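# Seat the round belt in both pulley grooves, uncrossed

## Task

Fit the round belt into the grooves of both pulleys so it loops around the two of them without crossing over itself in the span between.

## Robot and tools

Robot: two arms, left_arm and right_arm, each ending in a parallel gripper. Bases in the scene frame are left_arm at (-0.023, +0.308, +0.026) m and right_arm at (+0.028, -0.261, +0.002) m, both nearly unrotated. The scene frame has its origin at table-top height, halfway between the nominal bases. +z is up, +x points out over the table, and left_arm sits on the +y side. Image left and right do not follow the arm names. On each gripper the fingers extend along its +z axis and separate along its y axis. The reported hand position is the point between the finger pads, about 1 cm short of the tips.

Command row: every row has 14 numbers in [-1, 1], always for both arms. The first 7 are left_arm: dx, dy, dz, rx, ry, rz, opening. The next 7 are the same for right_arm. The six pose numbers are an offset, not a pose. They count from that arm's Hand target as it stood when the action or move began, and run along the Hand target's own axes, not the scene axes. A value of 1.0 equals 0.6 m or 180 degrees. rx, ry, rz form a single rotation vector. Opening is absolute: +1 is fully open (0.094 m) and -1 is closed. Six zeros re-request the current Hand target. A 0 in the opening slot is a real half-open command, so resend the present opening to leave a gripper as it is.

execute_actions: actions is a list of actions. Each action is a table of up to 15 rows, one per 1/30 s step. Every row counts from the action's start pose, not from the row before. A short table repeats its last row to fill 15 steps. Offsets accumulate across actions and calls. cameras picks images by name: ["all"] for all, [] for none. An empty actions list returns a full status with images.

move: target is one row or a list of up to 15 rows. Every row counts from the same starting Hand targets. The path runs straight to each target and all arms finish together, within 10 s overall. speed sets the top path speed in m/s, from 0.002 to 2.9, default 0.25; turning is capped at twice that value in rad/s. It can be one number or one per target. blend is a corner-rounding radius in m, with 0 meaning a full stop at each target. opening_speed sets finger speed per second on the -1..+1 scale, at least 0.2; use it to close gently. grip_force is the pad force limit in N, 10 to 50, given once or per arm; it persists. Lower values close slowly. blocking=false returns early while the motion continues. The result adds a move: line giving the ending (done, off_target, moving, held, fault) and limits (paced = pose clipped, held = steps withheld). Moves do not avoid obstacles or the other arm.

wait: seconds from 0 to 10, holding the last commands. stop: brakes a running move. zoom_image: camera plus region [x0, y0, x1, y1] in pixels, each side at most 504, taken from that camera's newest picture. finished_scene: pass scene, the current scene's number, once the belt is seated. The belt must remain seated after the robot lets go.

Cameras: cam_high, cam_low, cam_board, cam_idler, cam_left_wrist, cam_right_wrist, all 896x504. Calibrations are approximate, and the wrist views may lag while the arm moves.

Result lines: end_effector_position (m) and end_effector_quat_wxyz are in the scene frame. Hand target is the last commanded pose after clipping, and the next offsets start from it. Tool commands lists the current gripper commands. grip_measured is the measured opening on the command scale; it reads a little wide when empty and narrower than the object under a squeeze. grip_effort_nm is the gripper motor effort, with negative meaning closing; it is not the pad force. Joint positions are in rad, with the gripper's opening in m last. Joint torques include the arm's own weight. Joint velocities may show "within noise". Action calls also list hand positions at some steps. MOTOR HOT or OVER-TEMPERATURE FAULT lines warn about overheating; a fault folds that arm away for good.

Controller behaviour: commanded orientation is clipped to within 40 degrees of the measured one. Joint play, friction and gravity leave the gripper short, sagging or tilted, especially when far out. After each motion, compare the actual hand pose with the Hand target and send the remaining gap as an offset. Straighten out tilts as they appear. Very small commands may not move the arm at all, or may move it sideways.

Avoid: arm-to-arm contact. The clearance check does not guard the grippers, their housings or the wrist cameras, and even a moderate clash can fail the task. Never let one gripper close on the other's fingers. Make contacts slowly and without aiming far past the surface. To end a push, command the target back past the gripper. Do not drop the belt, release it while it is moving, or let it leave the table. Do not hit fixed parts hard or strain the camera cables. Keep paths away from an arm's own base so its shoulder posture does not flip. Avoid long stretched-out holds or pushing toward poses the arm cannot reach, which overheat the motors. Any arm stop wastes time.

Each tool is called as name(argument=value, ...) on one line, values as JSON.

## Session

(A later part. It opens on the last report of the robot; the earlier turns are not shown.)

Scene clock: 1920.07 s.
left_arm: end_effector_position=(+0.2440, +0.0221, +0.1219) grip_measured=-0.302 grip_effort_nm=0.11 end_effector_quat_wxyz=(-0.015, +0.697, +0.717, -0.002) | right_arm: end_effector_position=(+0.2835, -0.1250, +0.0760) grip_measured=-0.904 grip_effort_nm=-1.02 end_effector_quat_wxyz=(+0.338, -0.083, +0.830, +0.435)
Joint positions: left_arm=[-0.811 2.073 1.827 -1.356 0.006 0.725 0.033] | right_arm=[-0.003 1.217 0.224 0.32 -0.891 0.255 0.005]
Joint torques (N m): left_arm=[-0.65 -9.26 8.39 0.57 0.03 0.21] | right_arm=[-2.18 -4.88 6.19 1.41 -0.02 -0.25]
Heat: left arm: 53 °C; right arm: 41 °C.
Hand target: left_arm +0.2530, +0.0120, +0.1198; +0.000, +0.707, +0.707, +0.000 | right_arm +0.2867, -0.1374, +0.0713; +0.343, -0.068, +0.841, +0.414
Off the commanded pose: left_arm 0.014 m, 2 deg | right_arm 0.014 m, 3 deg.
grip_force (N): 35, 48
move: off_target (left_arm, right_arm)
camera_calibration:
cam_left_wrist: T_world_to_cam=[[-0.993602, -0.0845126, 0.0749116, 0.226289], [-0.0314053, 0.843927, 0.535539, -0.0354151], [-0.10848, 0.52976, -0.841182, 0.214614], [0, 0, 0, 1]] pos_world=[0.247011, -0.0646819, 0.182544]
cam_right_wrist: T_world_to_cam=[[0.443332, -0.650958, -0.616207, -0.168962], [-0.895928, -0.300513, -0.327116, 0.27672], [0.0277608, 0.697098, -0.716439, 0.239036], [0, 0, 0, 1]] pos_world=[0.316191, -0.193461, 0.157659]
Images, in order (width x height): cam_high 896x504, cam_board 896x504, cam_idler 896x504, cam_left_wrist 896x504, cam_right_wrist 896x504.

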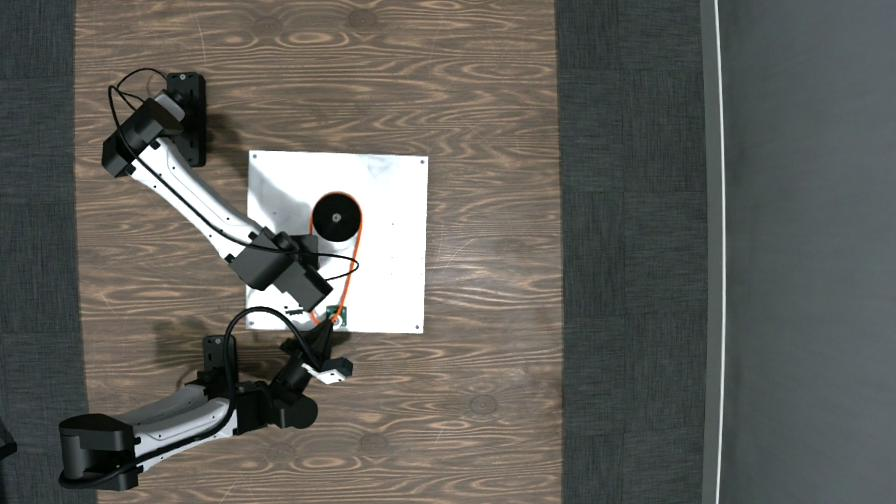

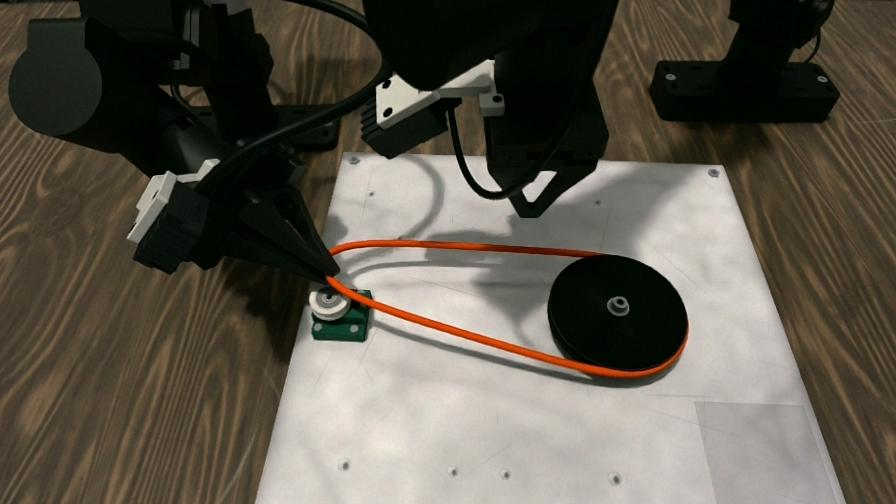

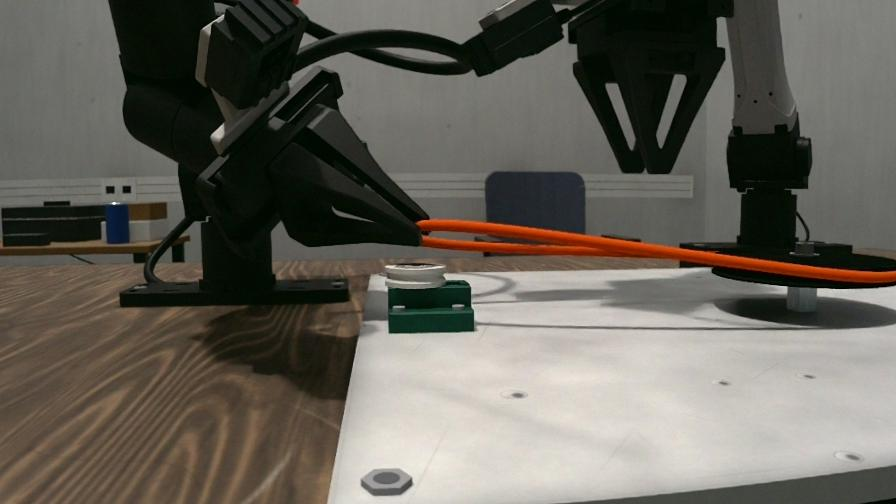

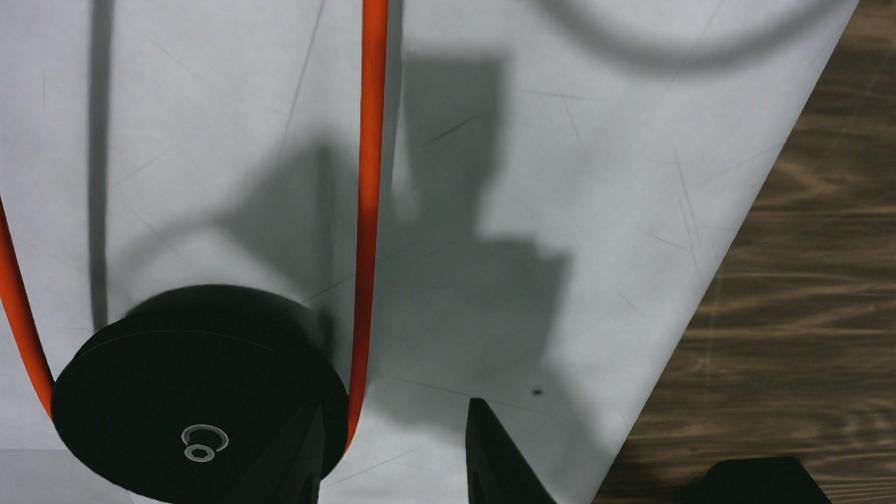

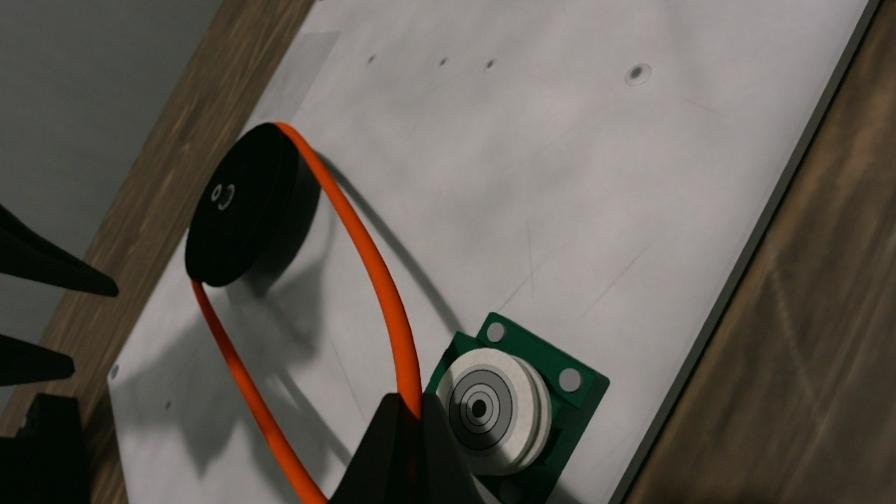

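move(target=[0,0.0217,0.0867,0,0,0,-0.3,0,0,0,0,0,0,-1], speed=0.1, cameras=["cam_board","cam_idler","cam_left_wrist"])

zoom_image(camera="cam_idler", region=[520, 160, 800, 320])

Scene clock: 1939.53 s.
left_arm: end_effector_position=(+0.2608, +0.0132, +0.0783) grip_measured=-0.302 grip_effort_nm=0.11 end_effector_quat_wxyz=(-0.002, +0.700, +0.714, -0.003) | right_arm: end_effector_position=(+0.2835, -0.1250, +0.0760) grip_measured=-0.904 grip_effort_nm=-1.02 end_effector_quat_wxyz=(+0.338, -0.083, +0.830, +0.435)
Joint positions: left_arm=[-0.796 2.135 1.75 -1.19 0.006 0.75 0.033] | right_arm=[-0.003 1.217 0.224 0.32 -0.891 0.255 0.005]
Joint torques (N m): left_arm=[0.18 -10.18 5.34 0.65 0.01 0.17] | right_arm=[-2.18 -4.88 6.19 1.41 -0.02 -0.26]
Heat: left arm: 52 °C; right arm: 40 °C.
Hand target: left_arm +0.2660, +0.0120, +0.0678; +0.000, +0.707, +0.707, +0.000 | right_arm +0.2867, -0.1374, +0.0713; +0.343, -0.068, +0.841, +0.414
Off the commanded pose: left_arm 0.012 m, 1 deg | right_arm 0.014 m, 3 deg.
grip_force (N): 35, 48
move: off_target (left_arm, right_arm)
camera_calibration:
cam_left_wrist: T_world_to_cam=[[-0.995531, -0.073908, 0.0587872, 0.24724], [-0.0328025, 0.85437, 0.51863, -0.00258088], [-0.0885569, 0.514383, -0.852976, 0.180371], [0, 0, 0, 1]] pos_world=[0.262023, -0.072302, 0.140656]
Images, in order (width x height): cam_board 896x504, cam_idler 896x504, cam_left_wrist 896x504.

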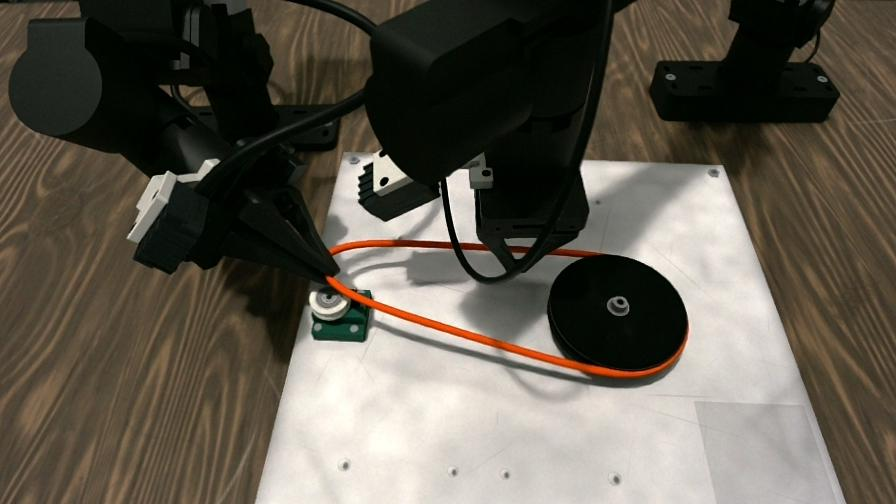

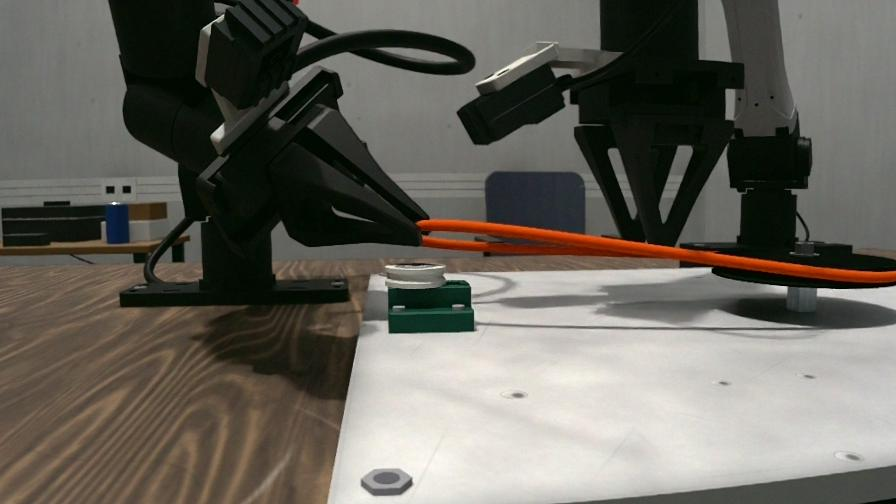

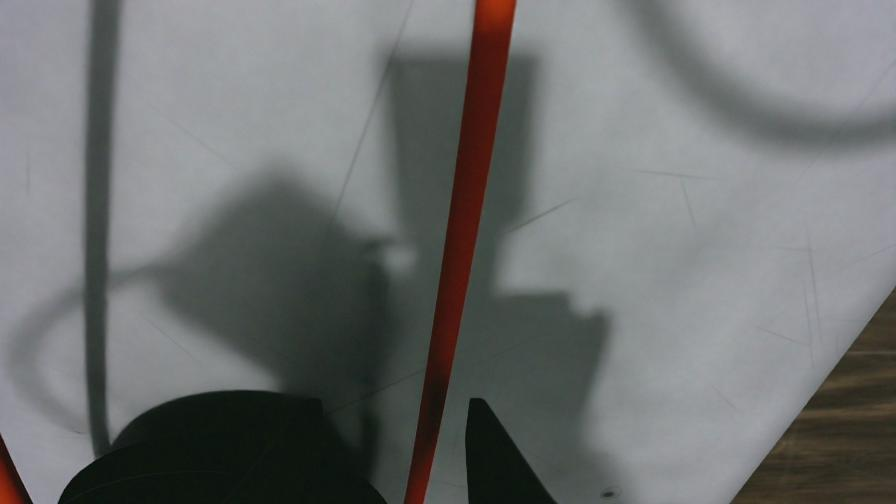

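Scaled by 1.800 from the camera's 896x504 image, which has a finer 1280x720 frame.

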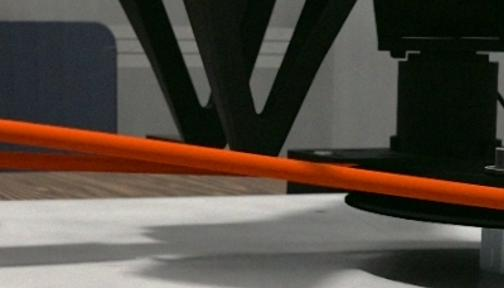

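move(target=[[0,-0.012,0.018,0,0,0,-0.3,0,0,0,0,0,0,-1],[0,-0.012,0.018,0,0,0,-1,0,0,0,0,0,0,-1]], speed=0.1, grip_force=[45,48], cameras=["cam_board","cam_idler","cam_left_wrist"])

zoom_image(camera="cam_idler", region=[520, 160, 800, 320])

Scene clock: 1950.67 s.
left_arm: end_effector_position=(+0.2572, +0.0157, +0.0639) grip_measured=-0.903 grip_effort_nm=-0.94 end_effector_quat_wxyz=(-0.006, +0.704, +0.710, -0.003) | right_arm: end_effector_position=(+0.2835, -0.1250, +0.0760) grip_measured=-0.904 grip_effort_nm=-1.02 end_effector_quat_wxyz=(+0.339, -0.084, +0.830, +0.435)
Joint positions: left_arm=[-0.798 2.135 1.692 -1.139 0.006 0.759 0.005] | right_arm=[-0.003 1.217 0.224 0.32 -0.891 0.253 0.005]
Joint torques (N m): left_arm=[-0.58 -11.04 4.97 0.56 0.09 0.1] | right_arm=[-2.18 -4.88 6.17 1.41 -0.02 -0.25]
Heat: left arm: 51 °C; right arm: 40 °C.
Hand target: left_arm +0.2588, +0.0120, +0.0570; +0.000, +0.707, +0.707, +0.000 | right_arm +0.2867, -0.1374, +0.0713; +0.343, -0.068, +0.841, +0.414
Off the commanded pose: left_arm 0.008 m, 1 deg | right_arm 0.014 m, 3 deg.
grip_force (N): 45, 48
move: off_target (right_arm)
camera_calibration:
cam_left_wrist: T_world_to_cam=[[-0.996005, -0.0628296, 0.063448, 0.244302], [-0.0204121, 0.851953, 0.52322, -0.000721736], [-0.0869285, 0.519835, -0.849832, 0.165769], [0, 0, 0, 1]] pos_world=[0.257721, -0.0702081, 0.125753]
Images, in order (width x height): cam_board 896x504, cam_idler 896x504, cam_left_wrist 896x504.

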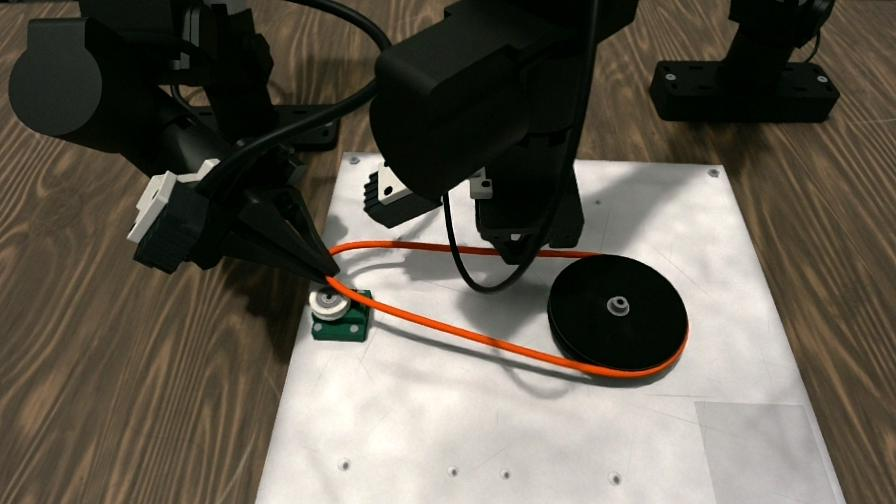

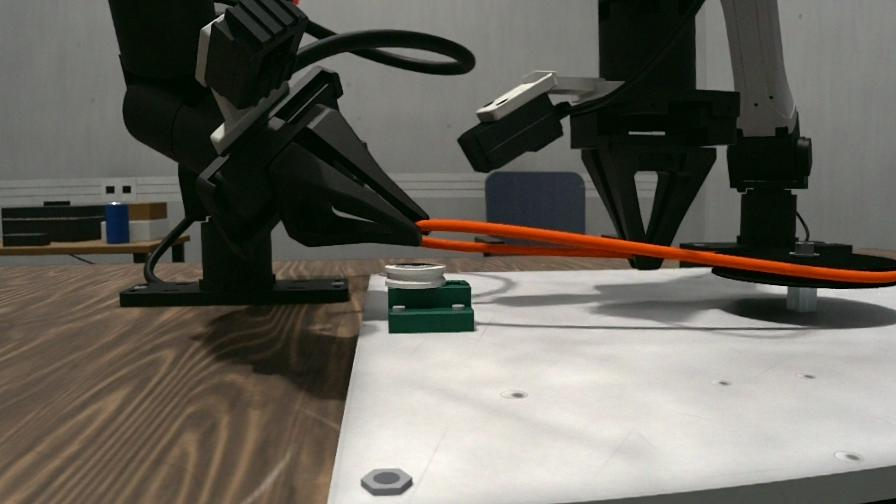

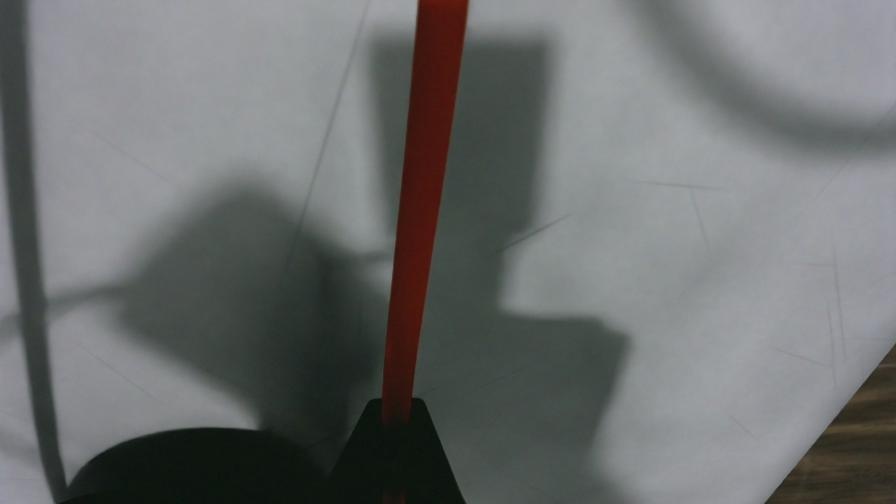

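Scaled by 1.800 from the camera's 896x504 image, which has a finer 1280x720 frame.

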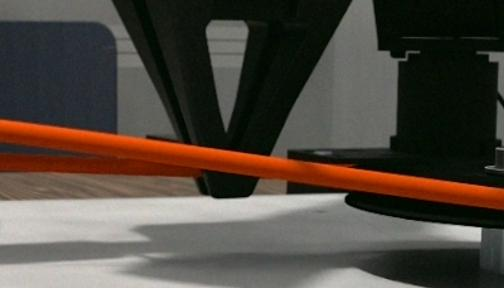

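move(target=[[0,0,0,0,0,0,-1,0,0,0,0,0,0,-0.75],[0,0,0,0,0,0,-1,0,0,-0.0833,0,0,0,-0.75],[0,0,0,0,0,0,-1,-0.0437,-0.026,-0.0932,0,0,0,-0.75]], speed=0.12, cameras=["cam_high","cam_board","cam_idler","cam_right_wrist","cam_low"])

zoom_image(camera="cam_low", region=[475, 222, 590, 270])

Scene clock: 1977.67 s.
left_arm: end_effector_position=(+0.2569, +0.0148, +0.0636) grip_measured=-0.903 grip_effort_nm=-0.94 end_effector_quat_wxyz=(-0.005, +0.702, +0.712, -0.002) | right_arm: end_effector_position=(+0.2837, -0.1960, +0.0916) grip_measured=-0.753 grip_effort_nm=0.12 end_effector_quat_wxyz=(+0.344, -0.060, +0.850, +0.395)
Joint positions: left_arm=[-0.801 2.135 1.691 -1.136 0.005 0.75 0.005] | right_arm=[-0.354 1.163 0.412 -0.292 -1.021 -0.188 0.012]
Joint torques (N m): left_arm=[-0.49 -11.21 5.03 0.61 0.09 0.04] | right_arm=[-0.1 -2.02 8.92 0.95 -0.9 -0.2]
Heat: left arm: 51 °C; right arm: 39 °C.
Hand target: left_arm +0.2588, +0.0120, +0.0569; +0.000, +0.707, +0.707, +0.000 | right_arm +0.2836, -0.1935, +0.1014; +0.343, -0.068, +0.841, +0.414
Off the commanded pose: left_arm 0.007 m, 1 deg | right_arm 0.010 m, 3 deg.
grip_force (N): 45, 48
move: off_target (right_arm)
camera_calibration:
cam_right_wrist: T_world_to_cam=[[0.381447, -0.722187, -0.577013, -0.205591], [-0.922093, -0.25328, -0.292565, 0.274165], [0.0651405, 0.643658, -0.762536, 0.282894], [0, 0, 0, 1]] pos_world=[0.3128, -0.261121, 0.1773]
Images, in order (width x height): cam_high 896x504, cam_low 896x504, cam_board 896x504, cam_idler 896x504, cam_right_wrist 896x504.

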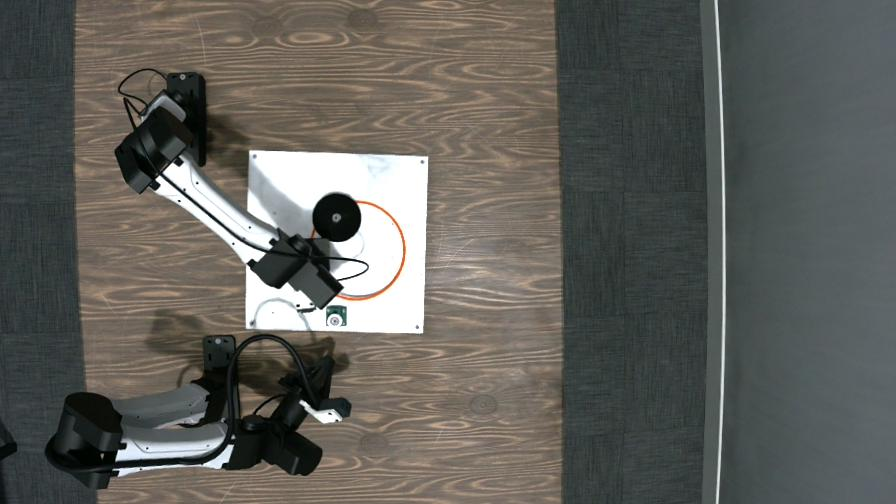

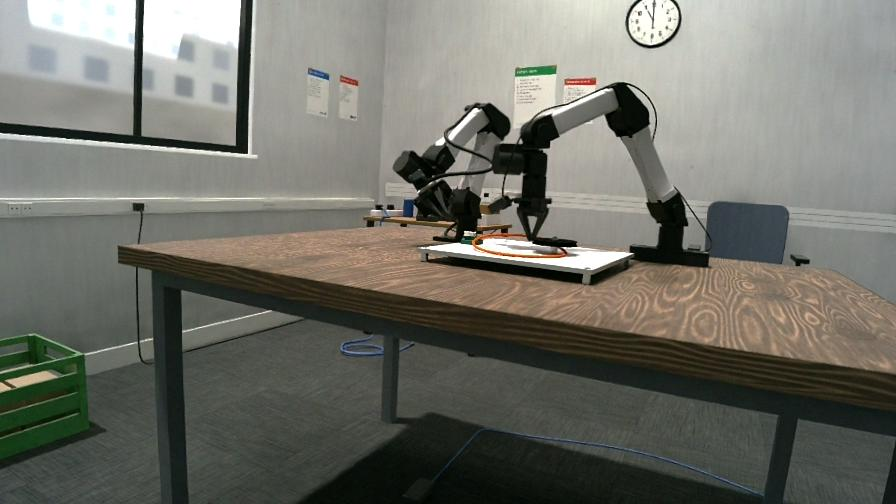

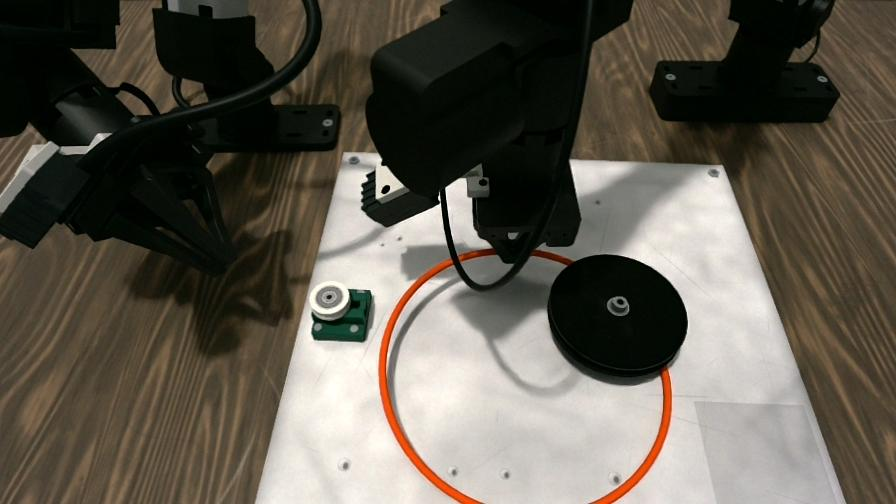

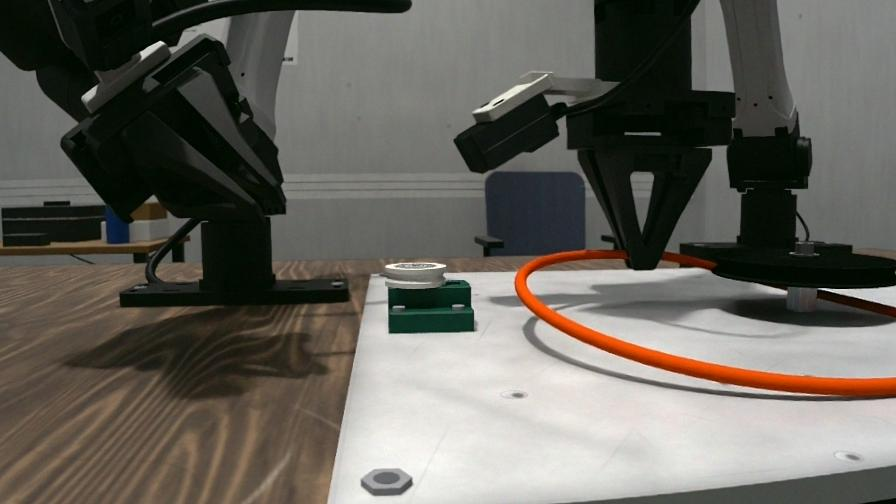

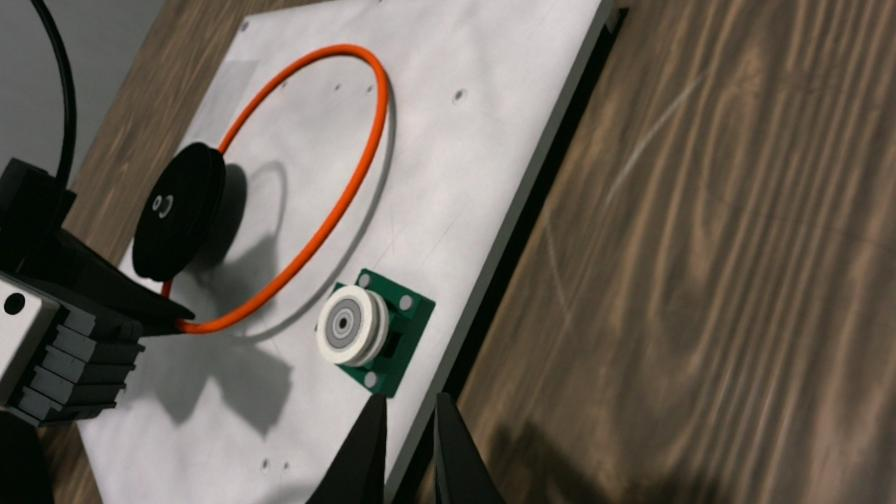

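Scaled by 4.383 from the camera's 896x504 image, which has a finer 1280x720 frame.

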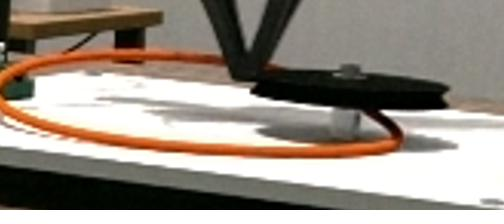

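move(target=[[0,0,0,0,0,0,-1,0,0,0,0,0,0,-0.97],[0,0,0,0,0,0,-1,0.034,-0.0328,0.021,0,0,0,-0.97]], speed=0.12, grip_force=[45,20], cameras=["cam_board","cam_idler","cam_right_wrist"])

Scene clock: 1987.07 s.
left_arm: end_effector_position=(+0.2569, +0.0148, +0.0636) grip_measured=-0.903 grip_effort_nm=-0.94 end_effector_quat_wxyz=(-0.005, +0.702, +0.712, -0.002) | right_arm: end_effector_position=(+0.2816, -0.1951, +0.0669) grip_measured=-0.967 grip_effort_nm=-0.18 end_effector_quat_wxyz=(+0.325, -0.054, +0.854, +0.403)
Joint positions: left_arm=[-0.801 2.135 1.691 -1.136 0.005 0.75 0.005] | right_arm=[-0.354 1.27 0.376 -0.211 -1.023 -0.208 0.002]
Joint torques (N m): left_arm=[-0.7 -11.52 5.14 0.6 0.08 0.11] | right_arm=[-0.35 -2.5 4.59 1.78 -0.91 -0.18]
Heat: left arm: 52 °C; right arm: 38 °C.
Hand target: left_arm +0.2588, +0.0120, +0.0569; +0.000, +0.707, +0.707, +0.000 | right_arm +0.2827, -0.1935, +0.0705; +0.343, -0.068, +0.841, +0.414
Off the commanded pose: left_arm 0.007 m, 1 deg | right_arm 0.004 m, 3 deg.
grip_force (N): 45, 20
move: off_target (right_arm)
camera_calibration:
cam_right_wrist: T_world_to_cam=[[0.363711, -0.711749, -0.600939, -0.209837], [-0.931131, -0.25934, -0.256395, 0.264188], [0.0266416, 0.652806, -0.757057, 0.275946], [0, 0, 0, 1]] pos_world=[0.314962, -0.260976, 0.150544]
Images, in order (width x height): cam_board 896x504, cam_idler 896x504, cam_right_wrist 896x504.

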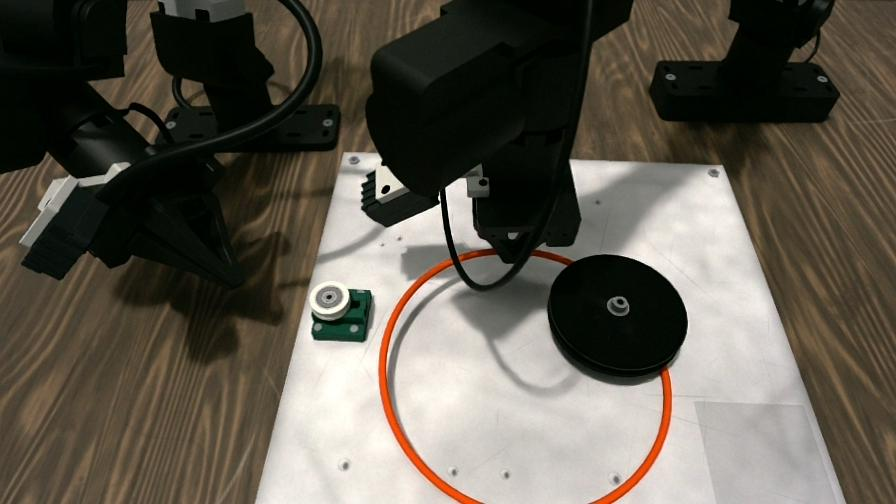

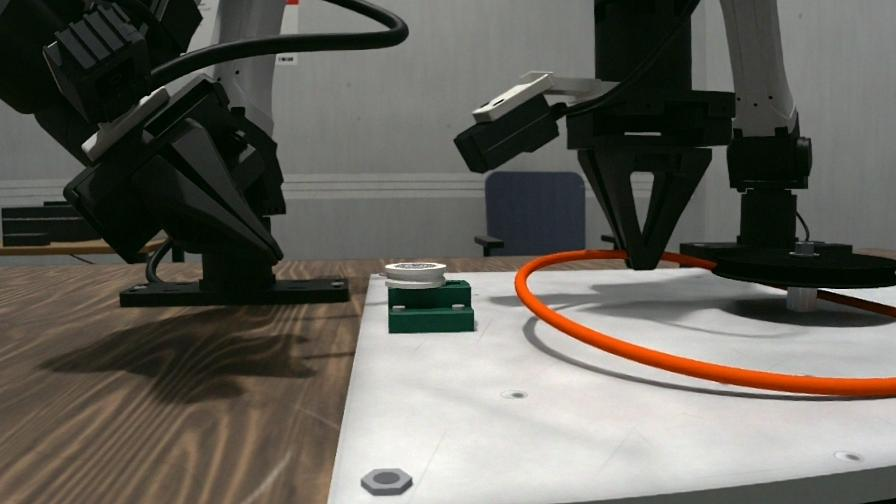

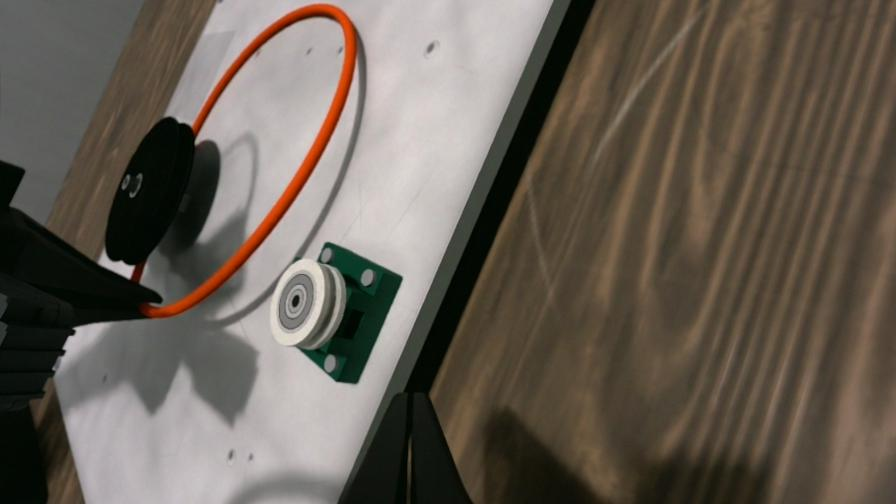

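move(target=[[0,0,0,0,0,0,-1,0.0108,-0.009,0.0055,0,0,0,-0.97],[0,0,0,0,0,0,-1,0.0285,0.0585,0.0828,0,0,0,-0.97]], speed=[0.08,0.05], cameras=["cam_board","cam_idler","cam_right_wrist"])

zoom_image(camera="cam_idler", region=[300, 160, 580, 340])

Scene clock: 2005.70 s.
left_arm: end_effector_position=(+0.2569, +0.0148, +0.0636) grip_measured=-0.903 grip_effort_nm=-0.94 end_effector_quat_wxyz=(-0.005, +0.702, +0.712, -0.002) | right_arm: end_effector_position=(+0.2698, -0.1287, +0.0536) grip_measured=-0.967 grip_effort_nm=-0.18 end_effector_quat_wxyz=(+0.302, -0.059, +0.849, +0.429)
Joint positions: left_arm=[-0.801 2.135 1.691 -1.136 0.005 0.75 0.005] | right_arm=[-0.01 1.233 0.196 0.261 -0.873 0.243 0.002]
Joint torques (N m): left_arm=[-0.49 -11.37 5.05 0.54 0.02 0.1] | right_arm=[1.03 -4.34 4.88 2.73 0.11 0.17]
Heat: left arm: 52 °C; right arm: 40 °C.
Hand target: left_arm +0.2588, +0.0120, +0.0569; +0.000, +0.707, +0.707, +0.000 | right_arm +0.2815, -0.1309, +0.0614; +0.343, -0.068, +0.841, +0.414
Off the commanded pose: left_arm 0.007 m, 1 deg | right_arm 0.014 m, 5 deg.
grip_force (N): 45, 20
move: off_target (right_arm)
camera_calibration:
cam_right_wrist: T_world_to_cam=[[0.37452, -0.668602, -0.642422, -0.161364], [-0.926768, -0.291522, -0.236887, 0.260673], [-0.0288966, 0.684096, -0.72882, 0.2403], [0, 0, 0, 1]] pos_world=[0.308961, -0.196284, 0.133221]
Images, in order (width x height): cam_board 896x504, cam_idler 896x504, cam_right_wrist 896x504.

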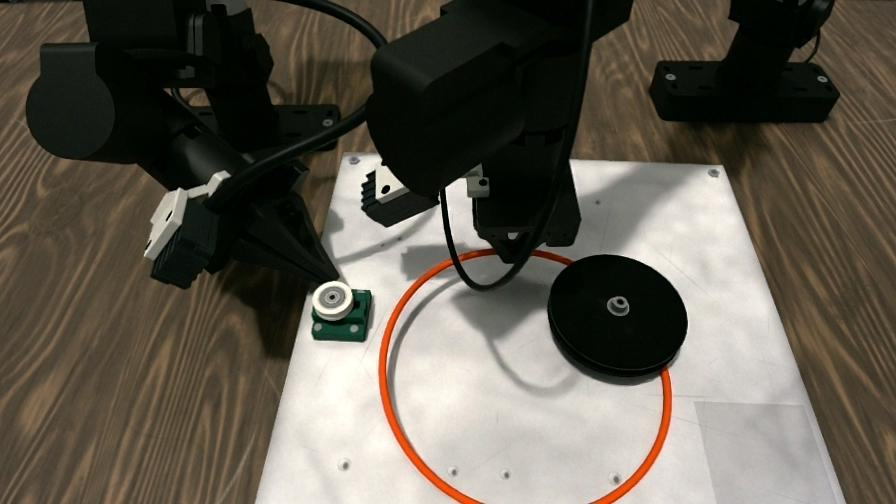

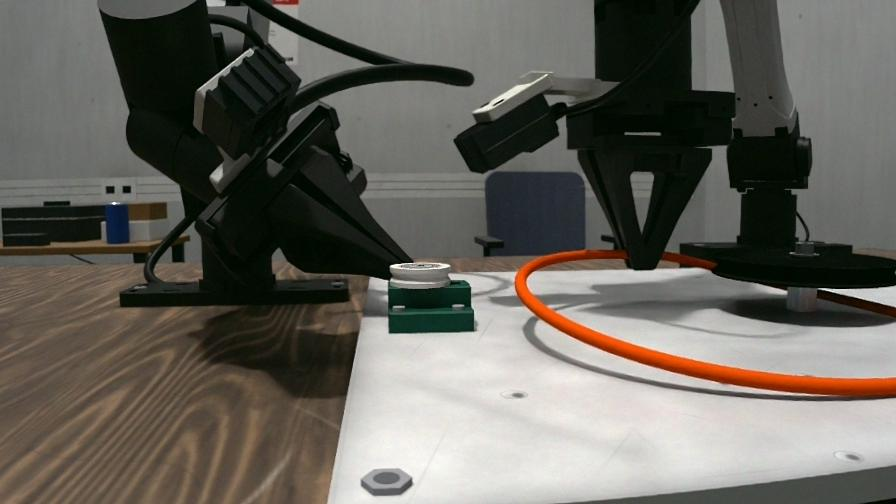

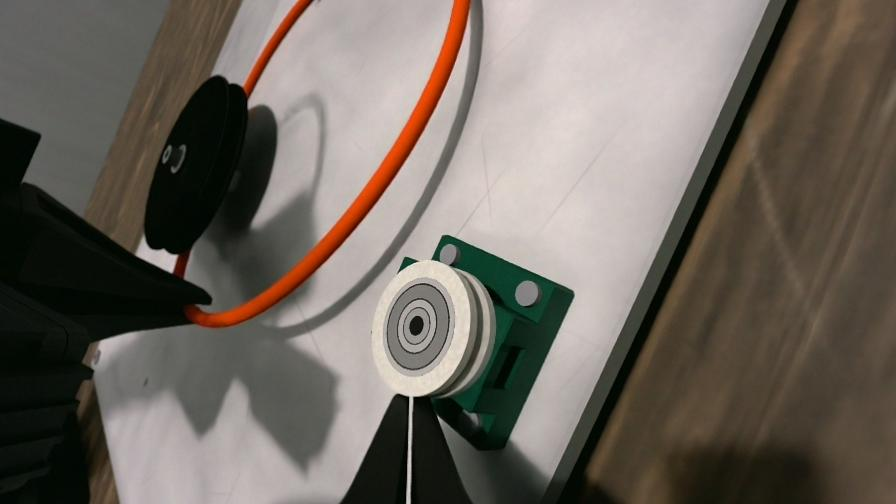

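Scaled by 1.800 from the camera's 896x504 image, which has a finer 1280x720 frame.

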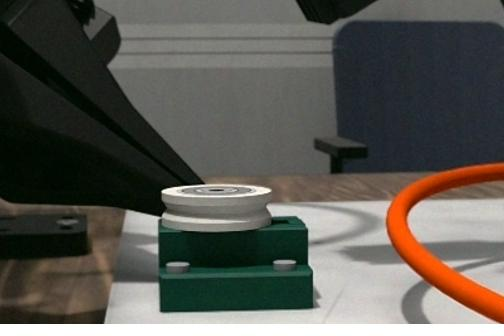

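move(target=[0,0,0,0,0,0,-1,-0.0008,0.027,0.03,0,0,0,-0.97], speed=0.05, cameras=["cam_board","cam_idler","cam_right_wrist"])

zoom_image(camera="cam_idler", region=[300, 160, 580, 340])

Scene clock: 2017.87 s.
left_arm: end_effector_position=(+0.2569, +0.0148, +0.0636) grip_measured=-0.903 grip_effort_nm=-0.94 end_effector_quat_wxyz=(-0.005, +0.702, +0.712, -0.002) | right_arm: end_effector_position=(+0.2806, -0.1074, +0.0630) grip_measured=-0.967 grip_effort_nm=-0.18 end_effector_quat_wxyz=(+0.326, -0.068, +0.846, +0.417)
Joint positions: left_arm=[-0.801 2.135 1.691 -1.136 0.005 0.75 0.005] | right_arm=[0.132 1.235 0.196 0.401 -0.741 0.364 0.002]
Joint torques (N m): left_arm=[-0.5 -11.15 4.9 0.62 0.08 0.09] | right_arm=[1.17 -2.18 4.82 2.67 0.06 0.17]
Heat: left arm: 53 °C; right arm: 42 °C.
Hand target: left_arm +0.2588, +0.0120, +0.0569; +0.000, +0.707, +0.707, +0.000 | right_arm +0.2848, -0.1071, +0.0646; +0.343, -0.068, +0.841, +0.414
Off the commanded pose: left_arm 0.007 m, 1 deg | right_arm 0.005 m, 2 deg.
grip_force (N): 45, 20
move: done
camera_calibration:
cam_right_wrist: T_world_to_cam=[[0.39773, -0.685082, -0.610307, -0.155537], [-0.917342, -0.284497, -0.278468, 0.279789], [0.0171432, 0.670615, -0.741607, 0.21928], [0, 0, 0, 1]] pos_world=[0.314765, -0.174009, 0.145607]
Images, in order (width x height): cam_board 896x504, cam_idler 896x504, cam_right_wrist 896x504.

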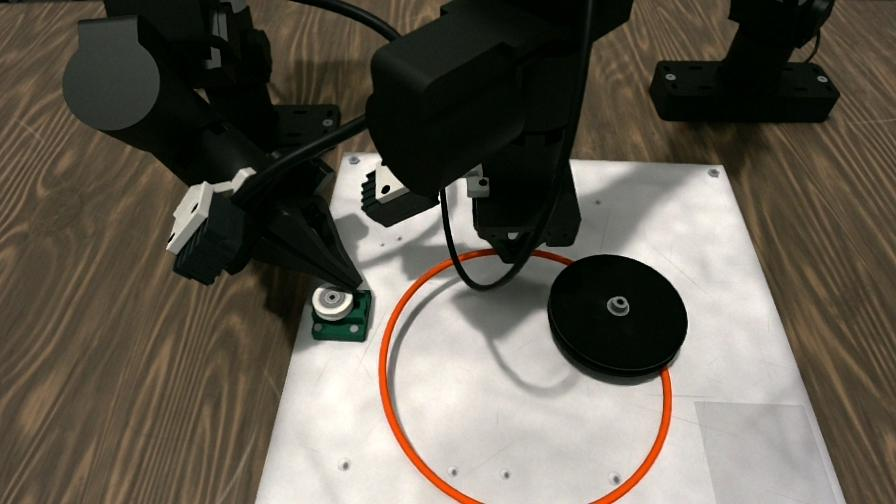

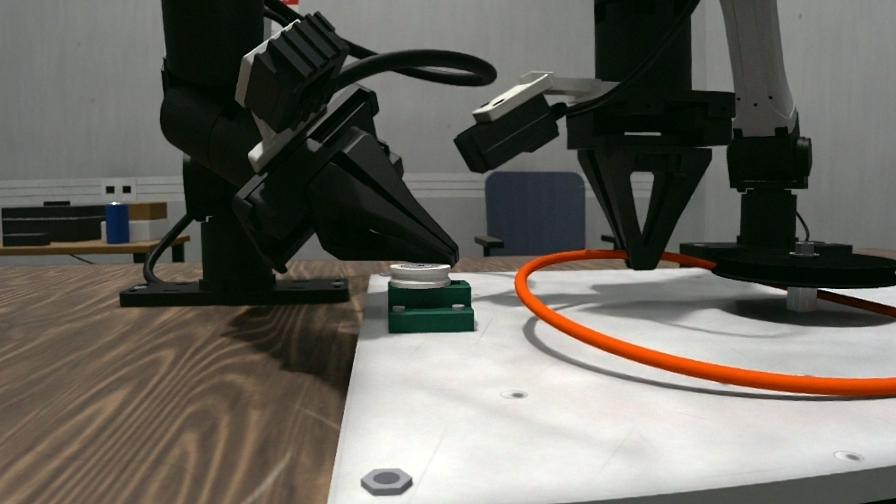

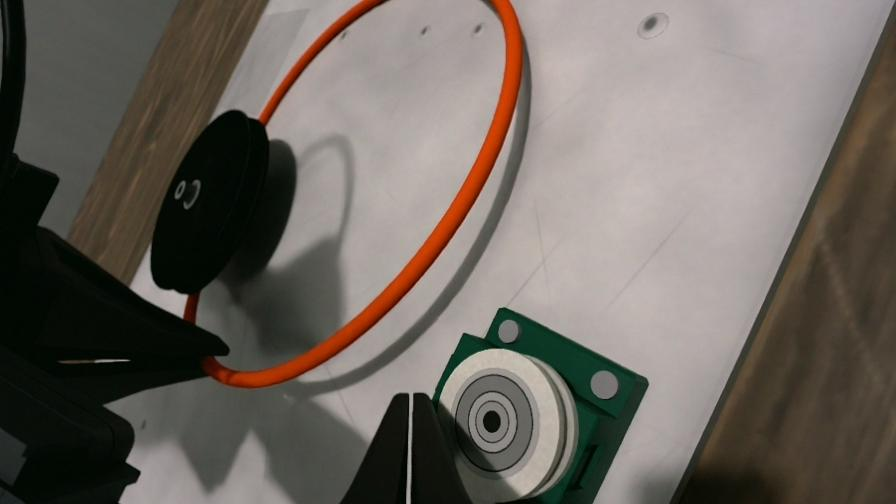

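Scaled by 1.800 from the camera's 896x504 image, which has a finer 1280x720 frame.

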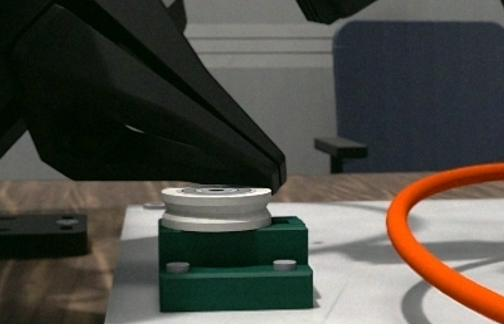

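move(target=[[0,0,0,0,0,0,-1,0,0,-0.1167,0,0,0,-0.97],[0,0,0,0,0,0,-1,0.0077,-0.0395,-0.1313,0,0,-0.2556,-0.68],[0,0,0,0,0,0,-1,0.0217,-0.0545,-0.1098,0,0,-0.2556,-0.68]], speed=[0.15,0.3,0.08], cameras=["cam_board","cam_idler","cam_right_wrist"])

Scene clock: 2049.23 s.
left_arm: end_effector_position=(+0.2569, +0.0148, +0.0636) grip_measured=-0.903 grip_effort_nm=-0.94 end_effector_quat_wxyz=(-0.005, +0.702, +0.712, -0.002) | right_arm: end_effector_position=(+0.2542, -0.1797, +0.0616) grip_measured=-0.683 grip_effort_nm=0.12 end_effector_quat_wxyz=(+0.468, -0.391, +0.756, +0.236)
Joint positions: left_arm=[-0.801 2.135 1.691 -1.136 0.005 0.75 0.005] | right_arm=[-0.325 1.095 0.235 -0.17 -1.018 -0.966 0.015]
Joint torques (N m): left_arm=[-0.76 -11.02 4.97 0.58 0.03 0.15] | right_arm=[1.16 -1.13 4.7 1.81 -0.72 0.23]
Heat: left arm: 53 °C; right arm: 42 °C.
Hand target: left_arm +0.2588, +0.0120, +0.0569; +0.000, +0.707, +0.707, +0.000 | right_arm +0.2537, -0.1751, +0.0629; +0.477, -0.391, +0.747, +0.247
Off the commanded pose: left_arm 0.007 m, 1 deg | right_arm 0.005 m, 2 deg.
grip_force (N): 45, 20
move: done; target 2's new opening was sent with right_arm's hand 0.010 m and 3 deg from that target
camera_calibration:
cam_right_wrist: T_world_to_cam=[[0.797615, -0.598756, 0.0728127, -0.323608], [-0.488528, -0.712097, -0.50424, 0.0627372], [0.353767, 0.366618, -0.860488, 0.134342], [0, 0, 0, 1]] pos_world=[0.241238, -0.19834, 0.170797]
Images, in order (width x height): cam_board 896x504, cam_idler 896x504, cam_right_wrist 896x504.

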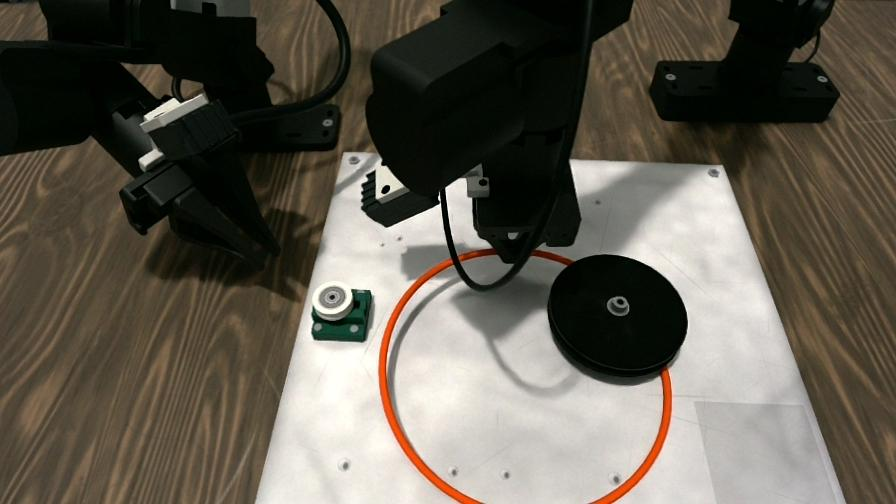

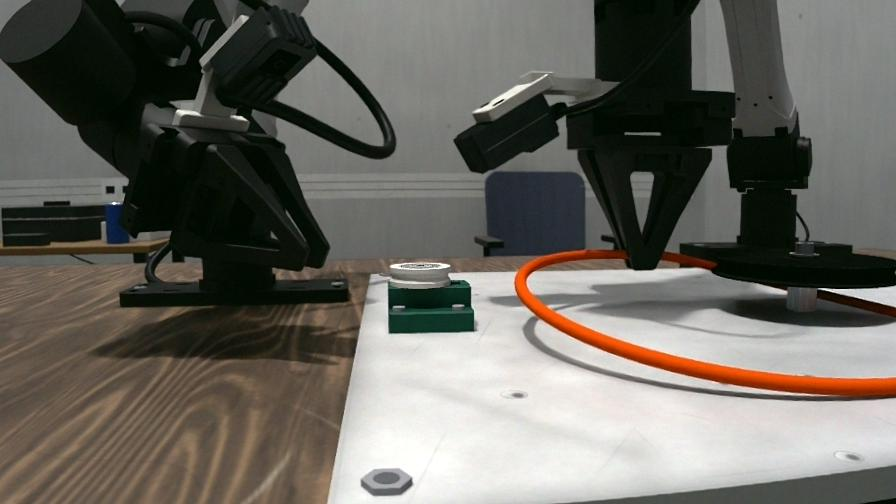

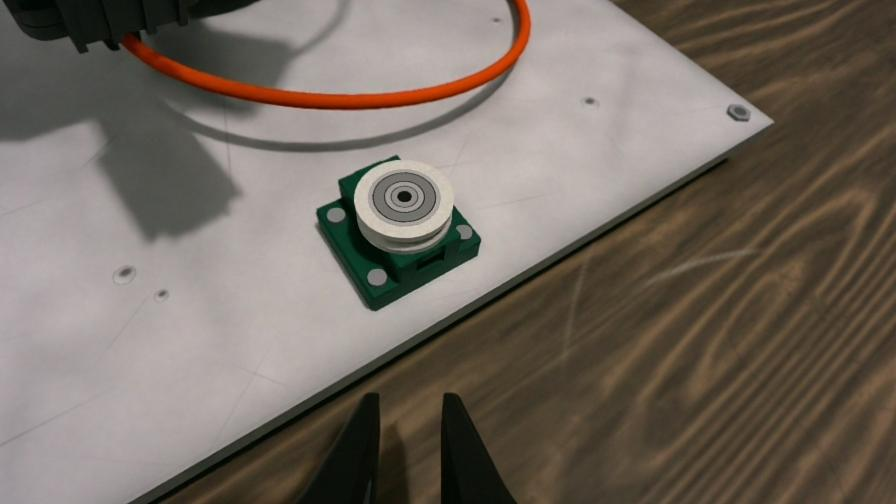

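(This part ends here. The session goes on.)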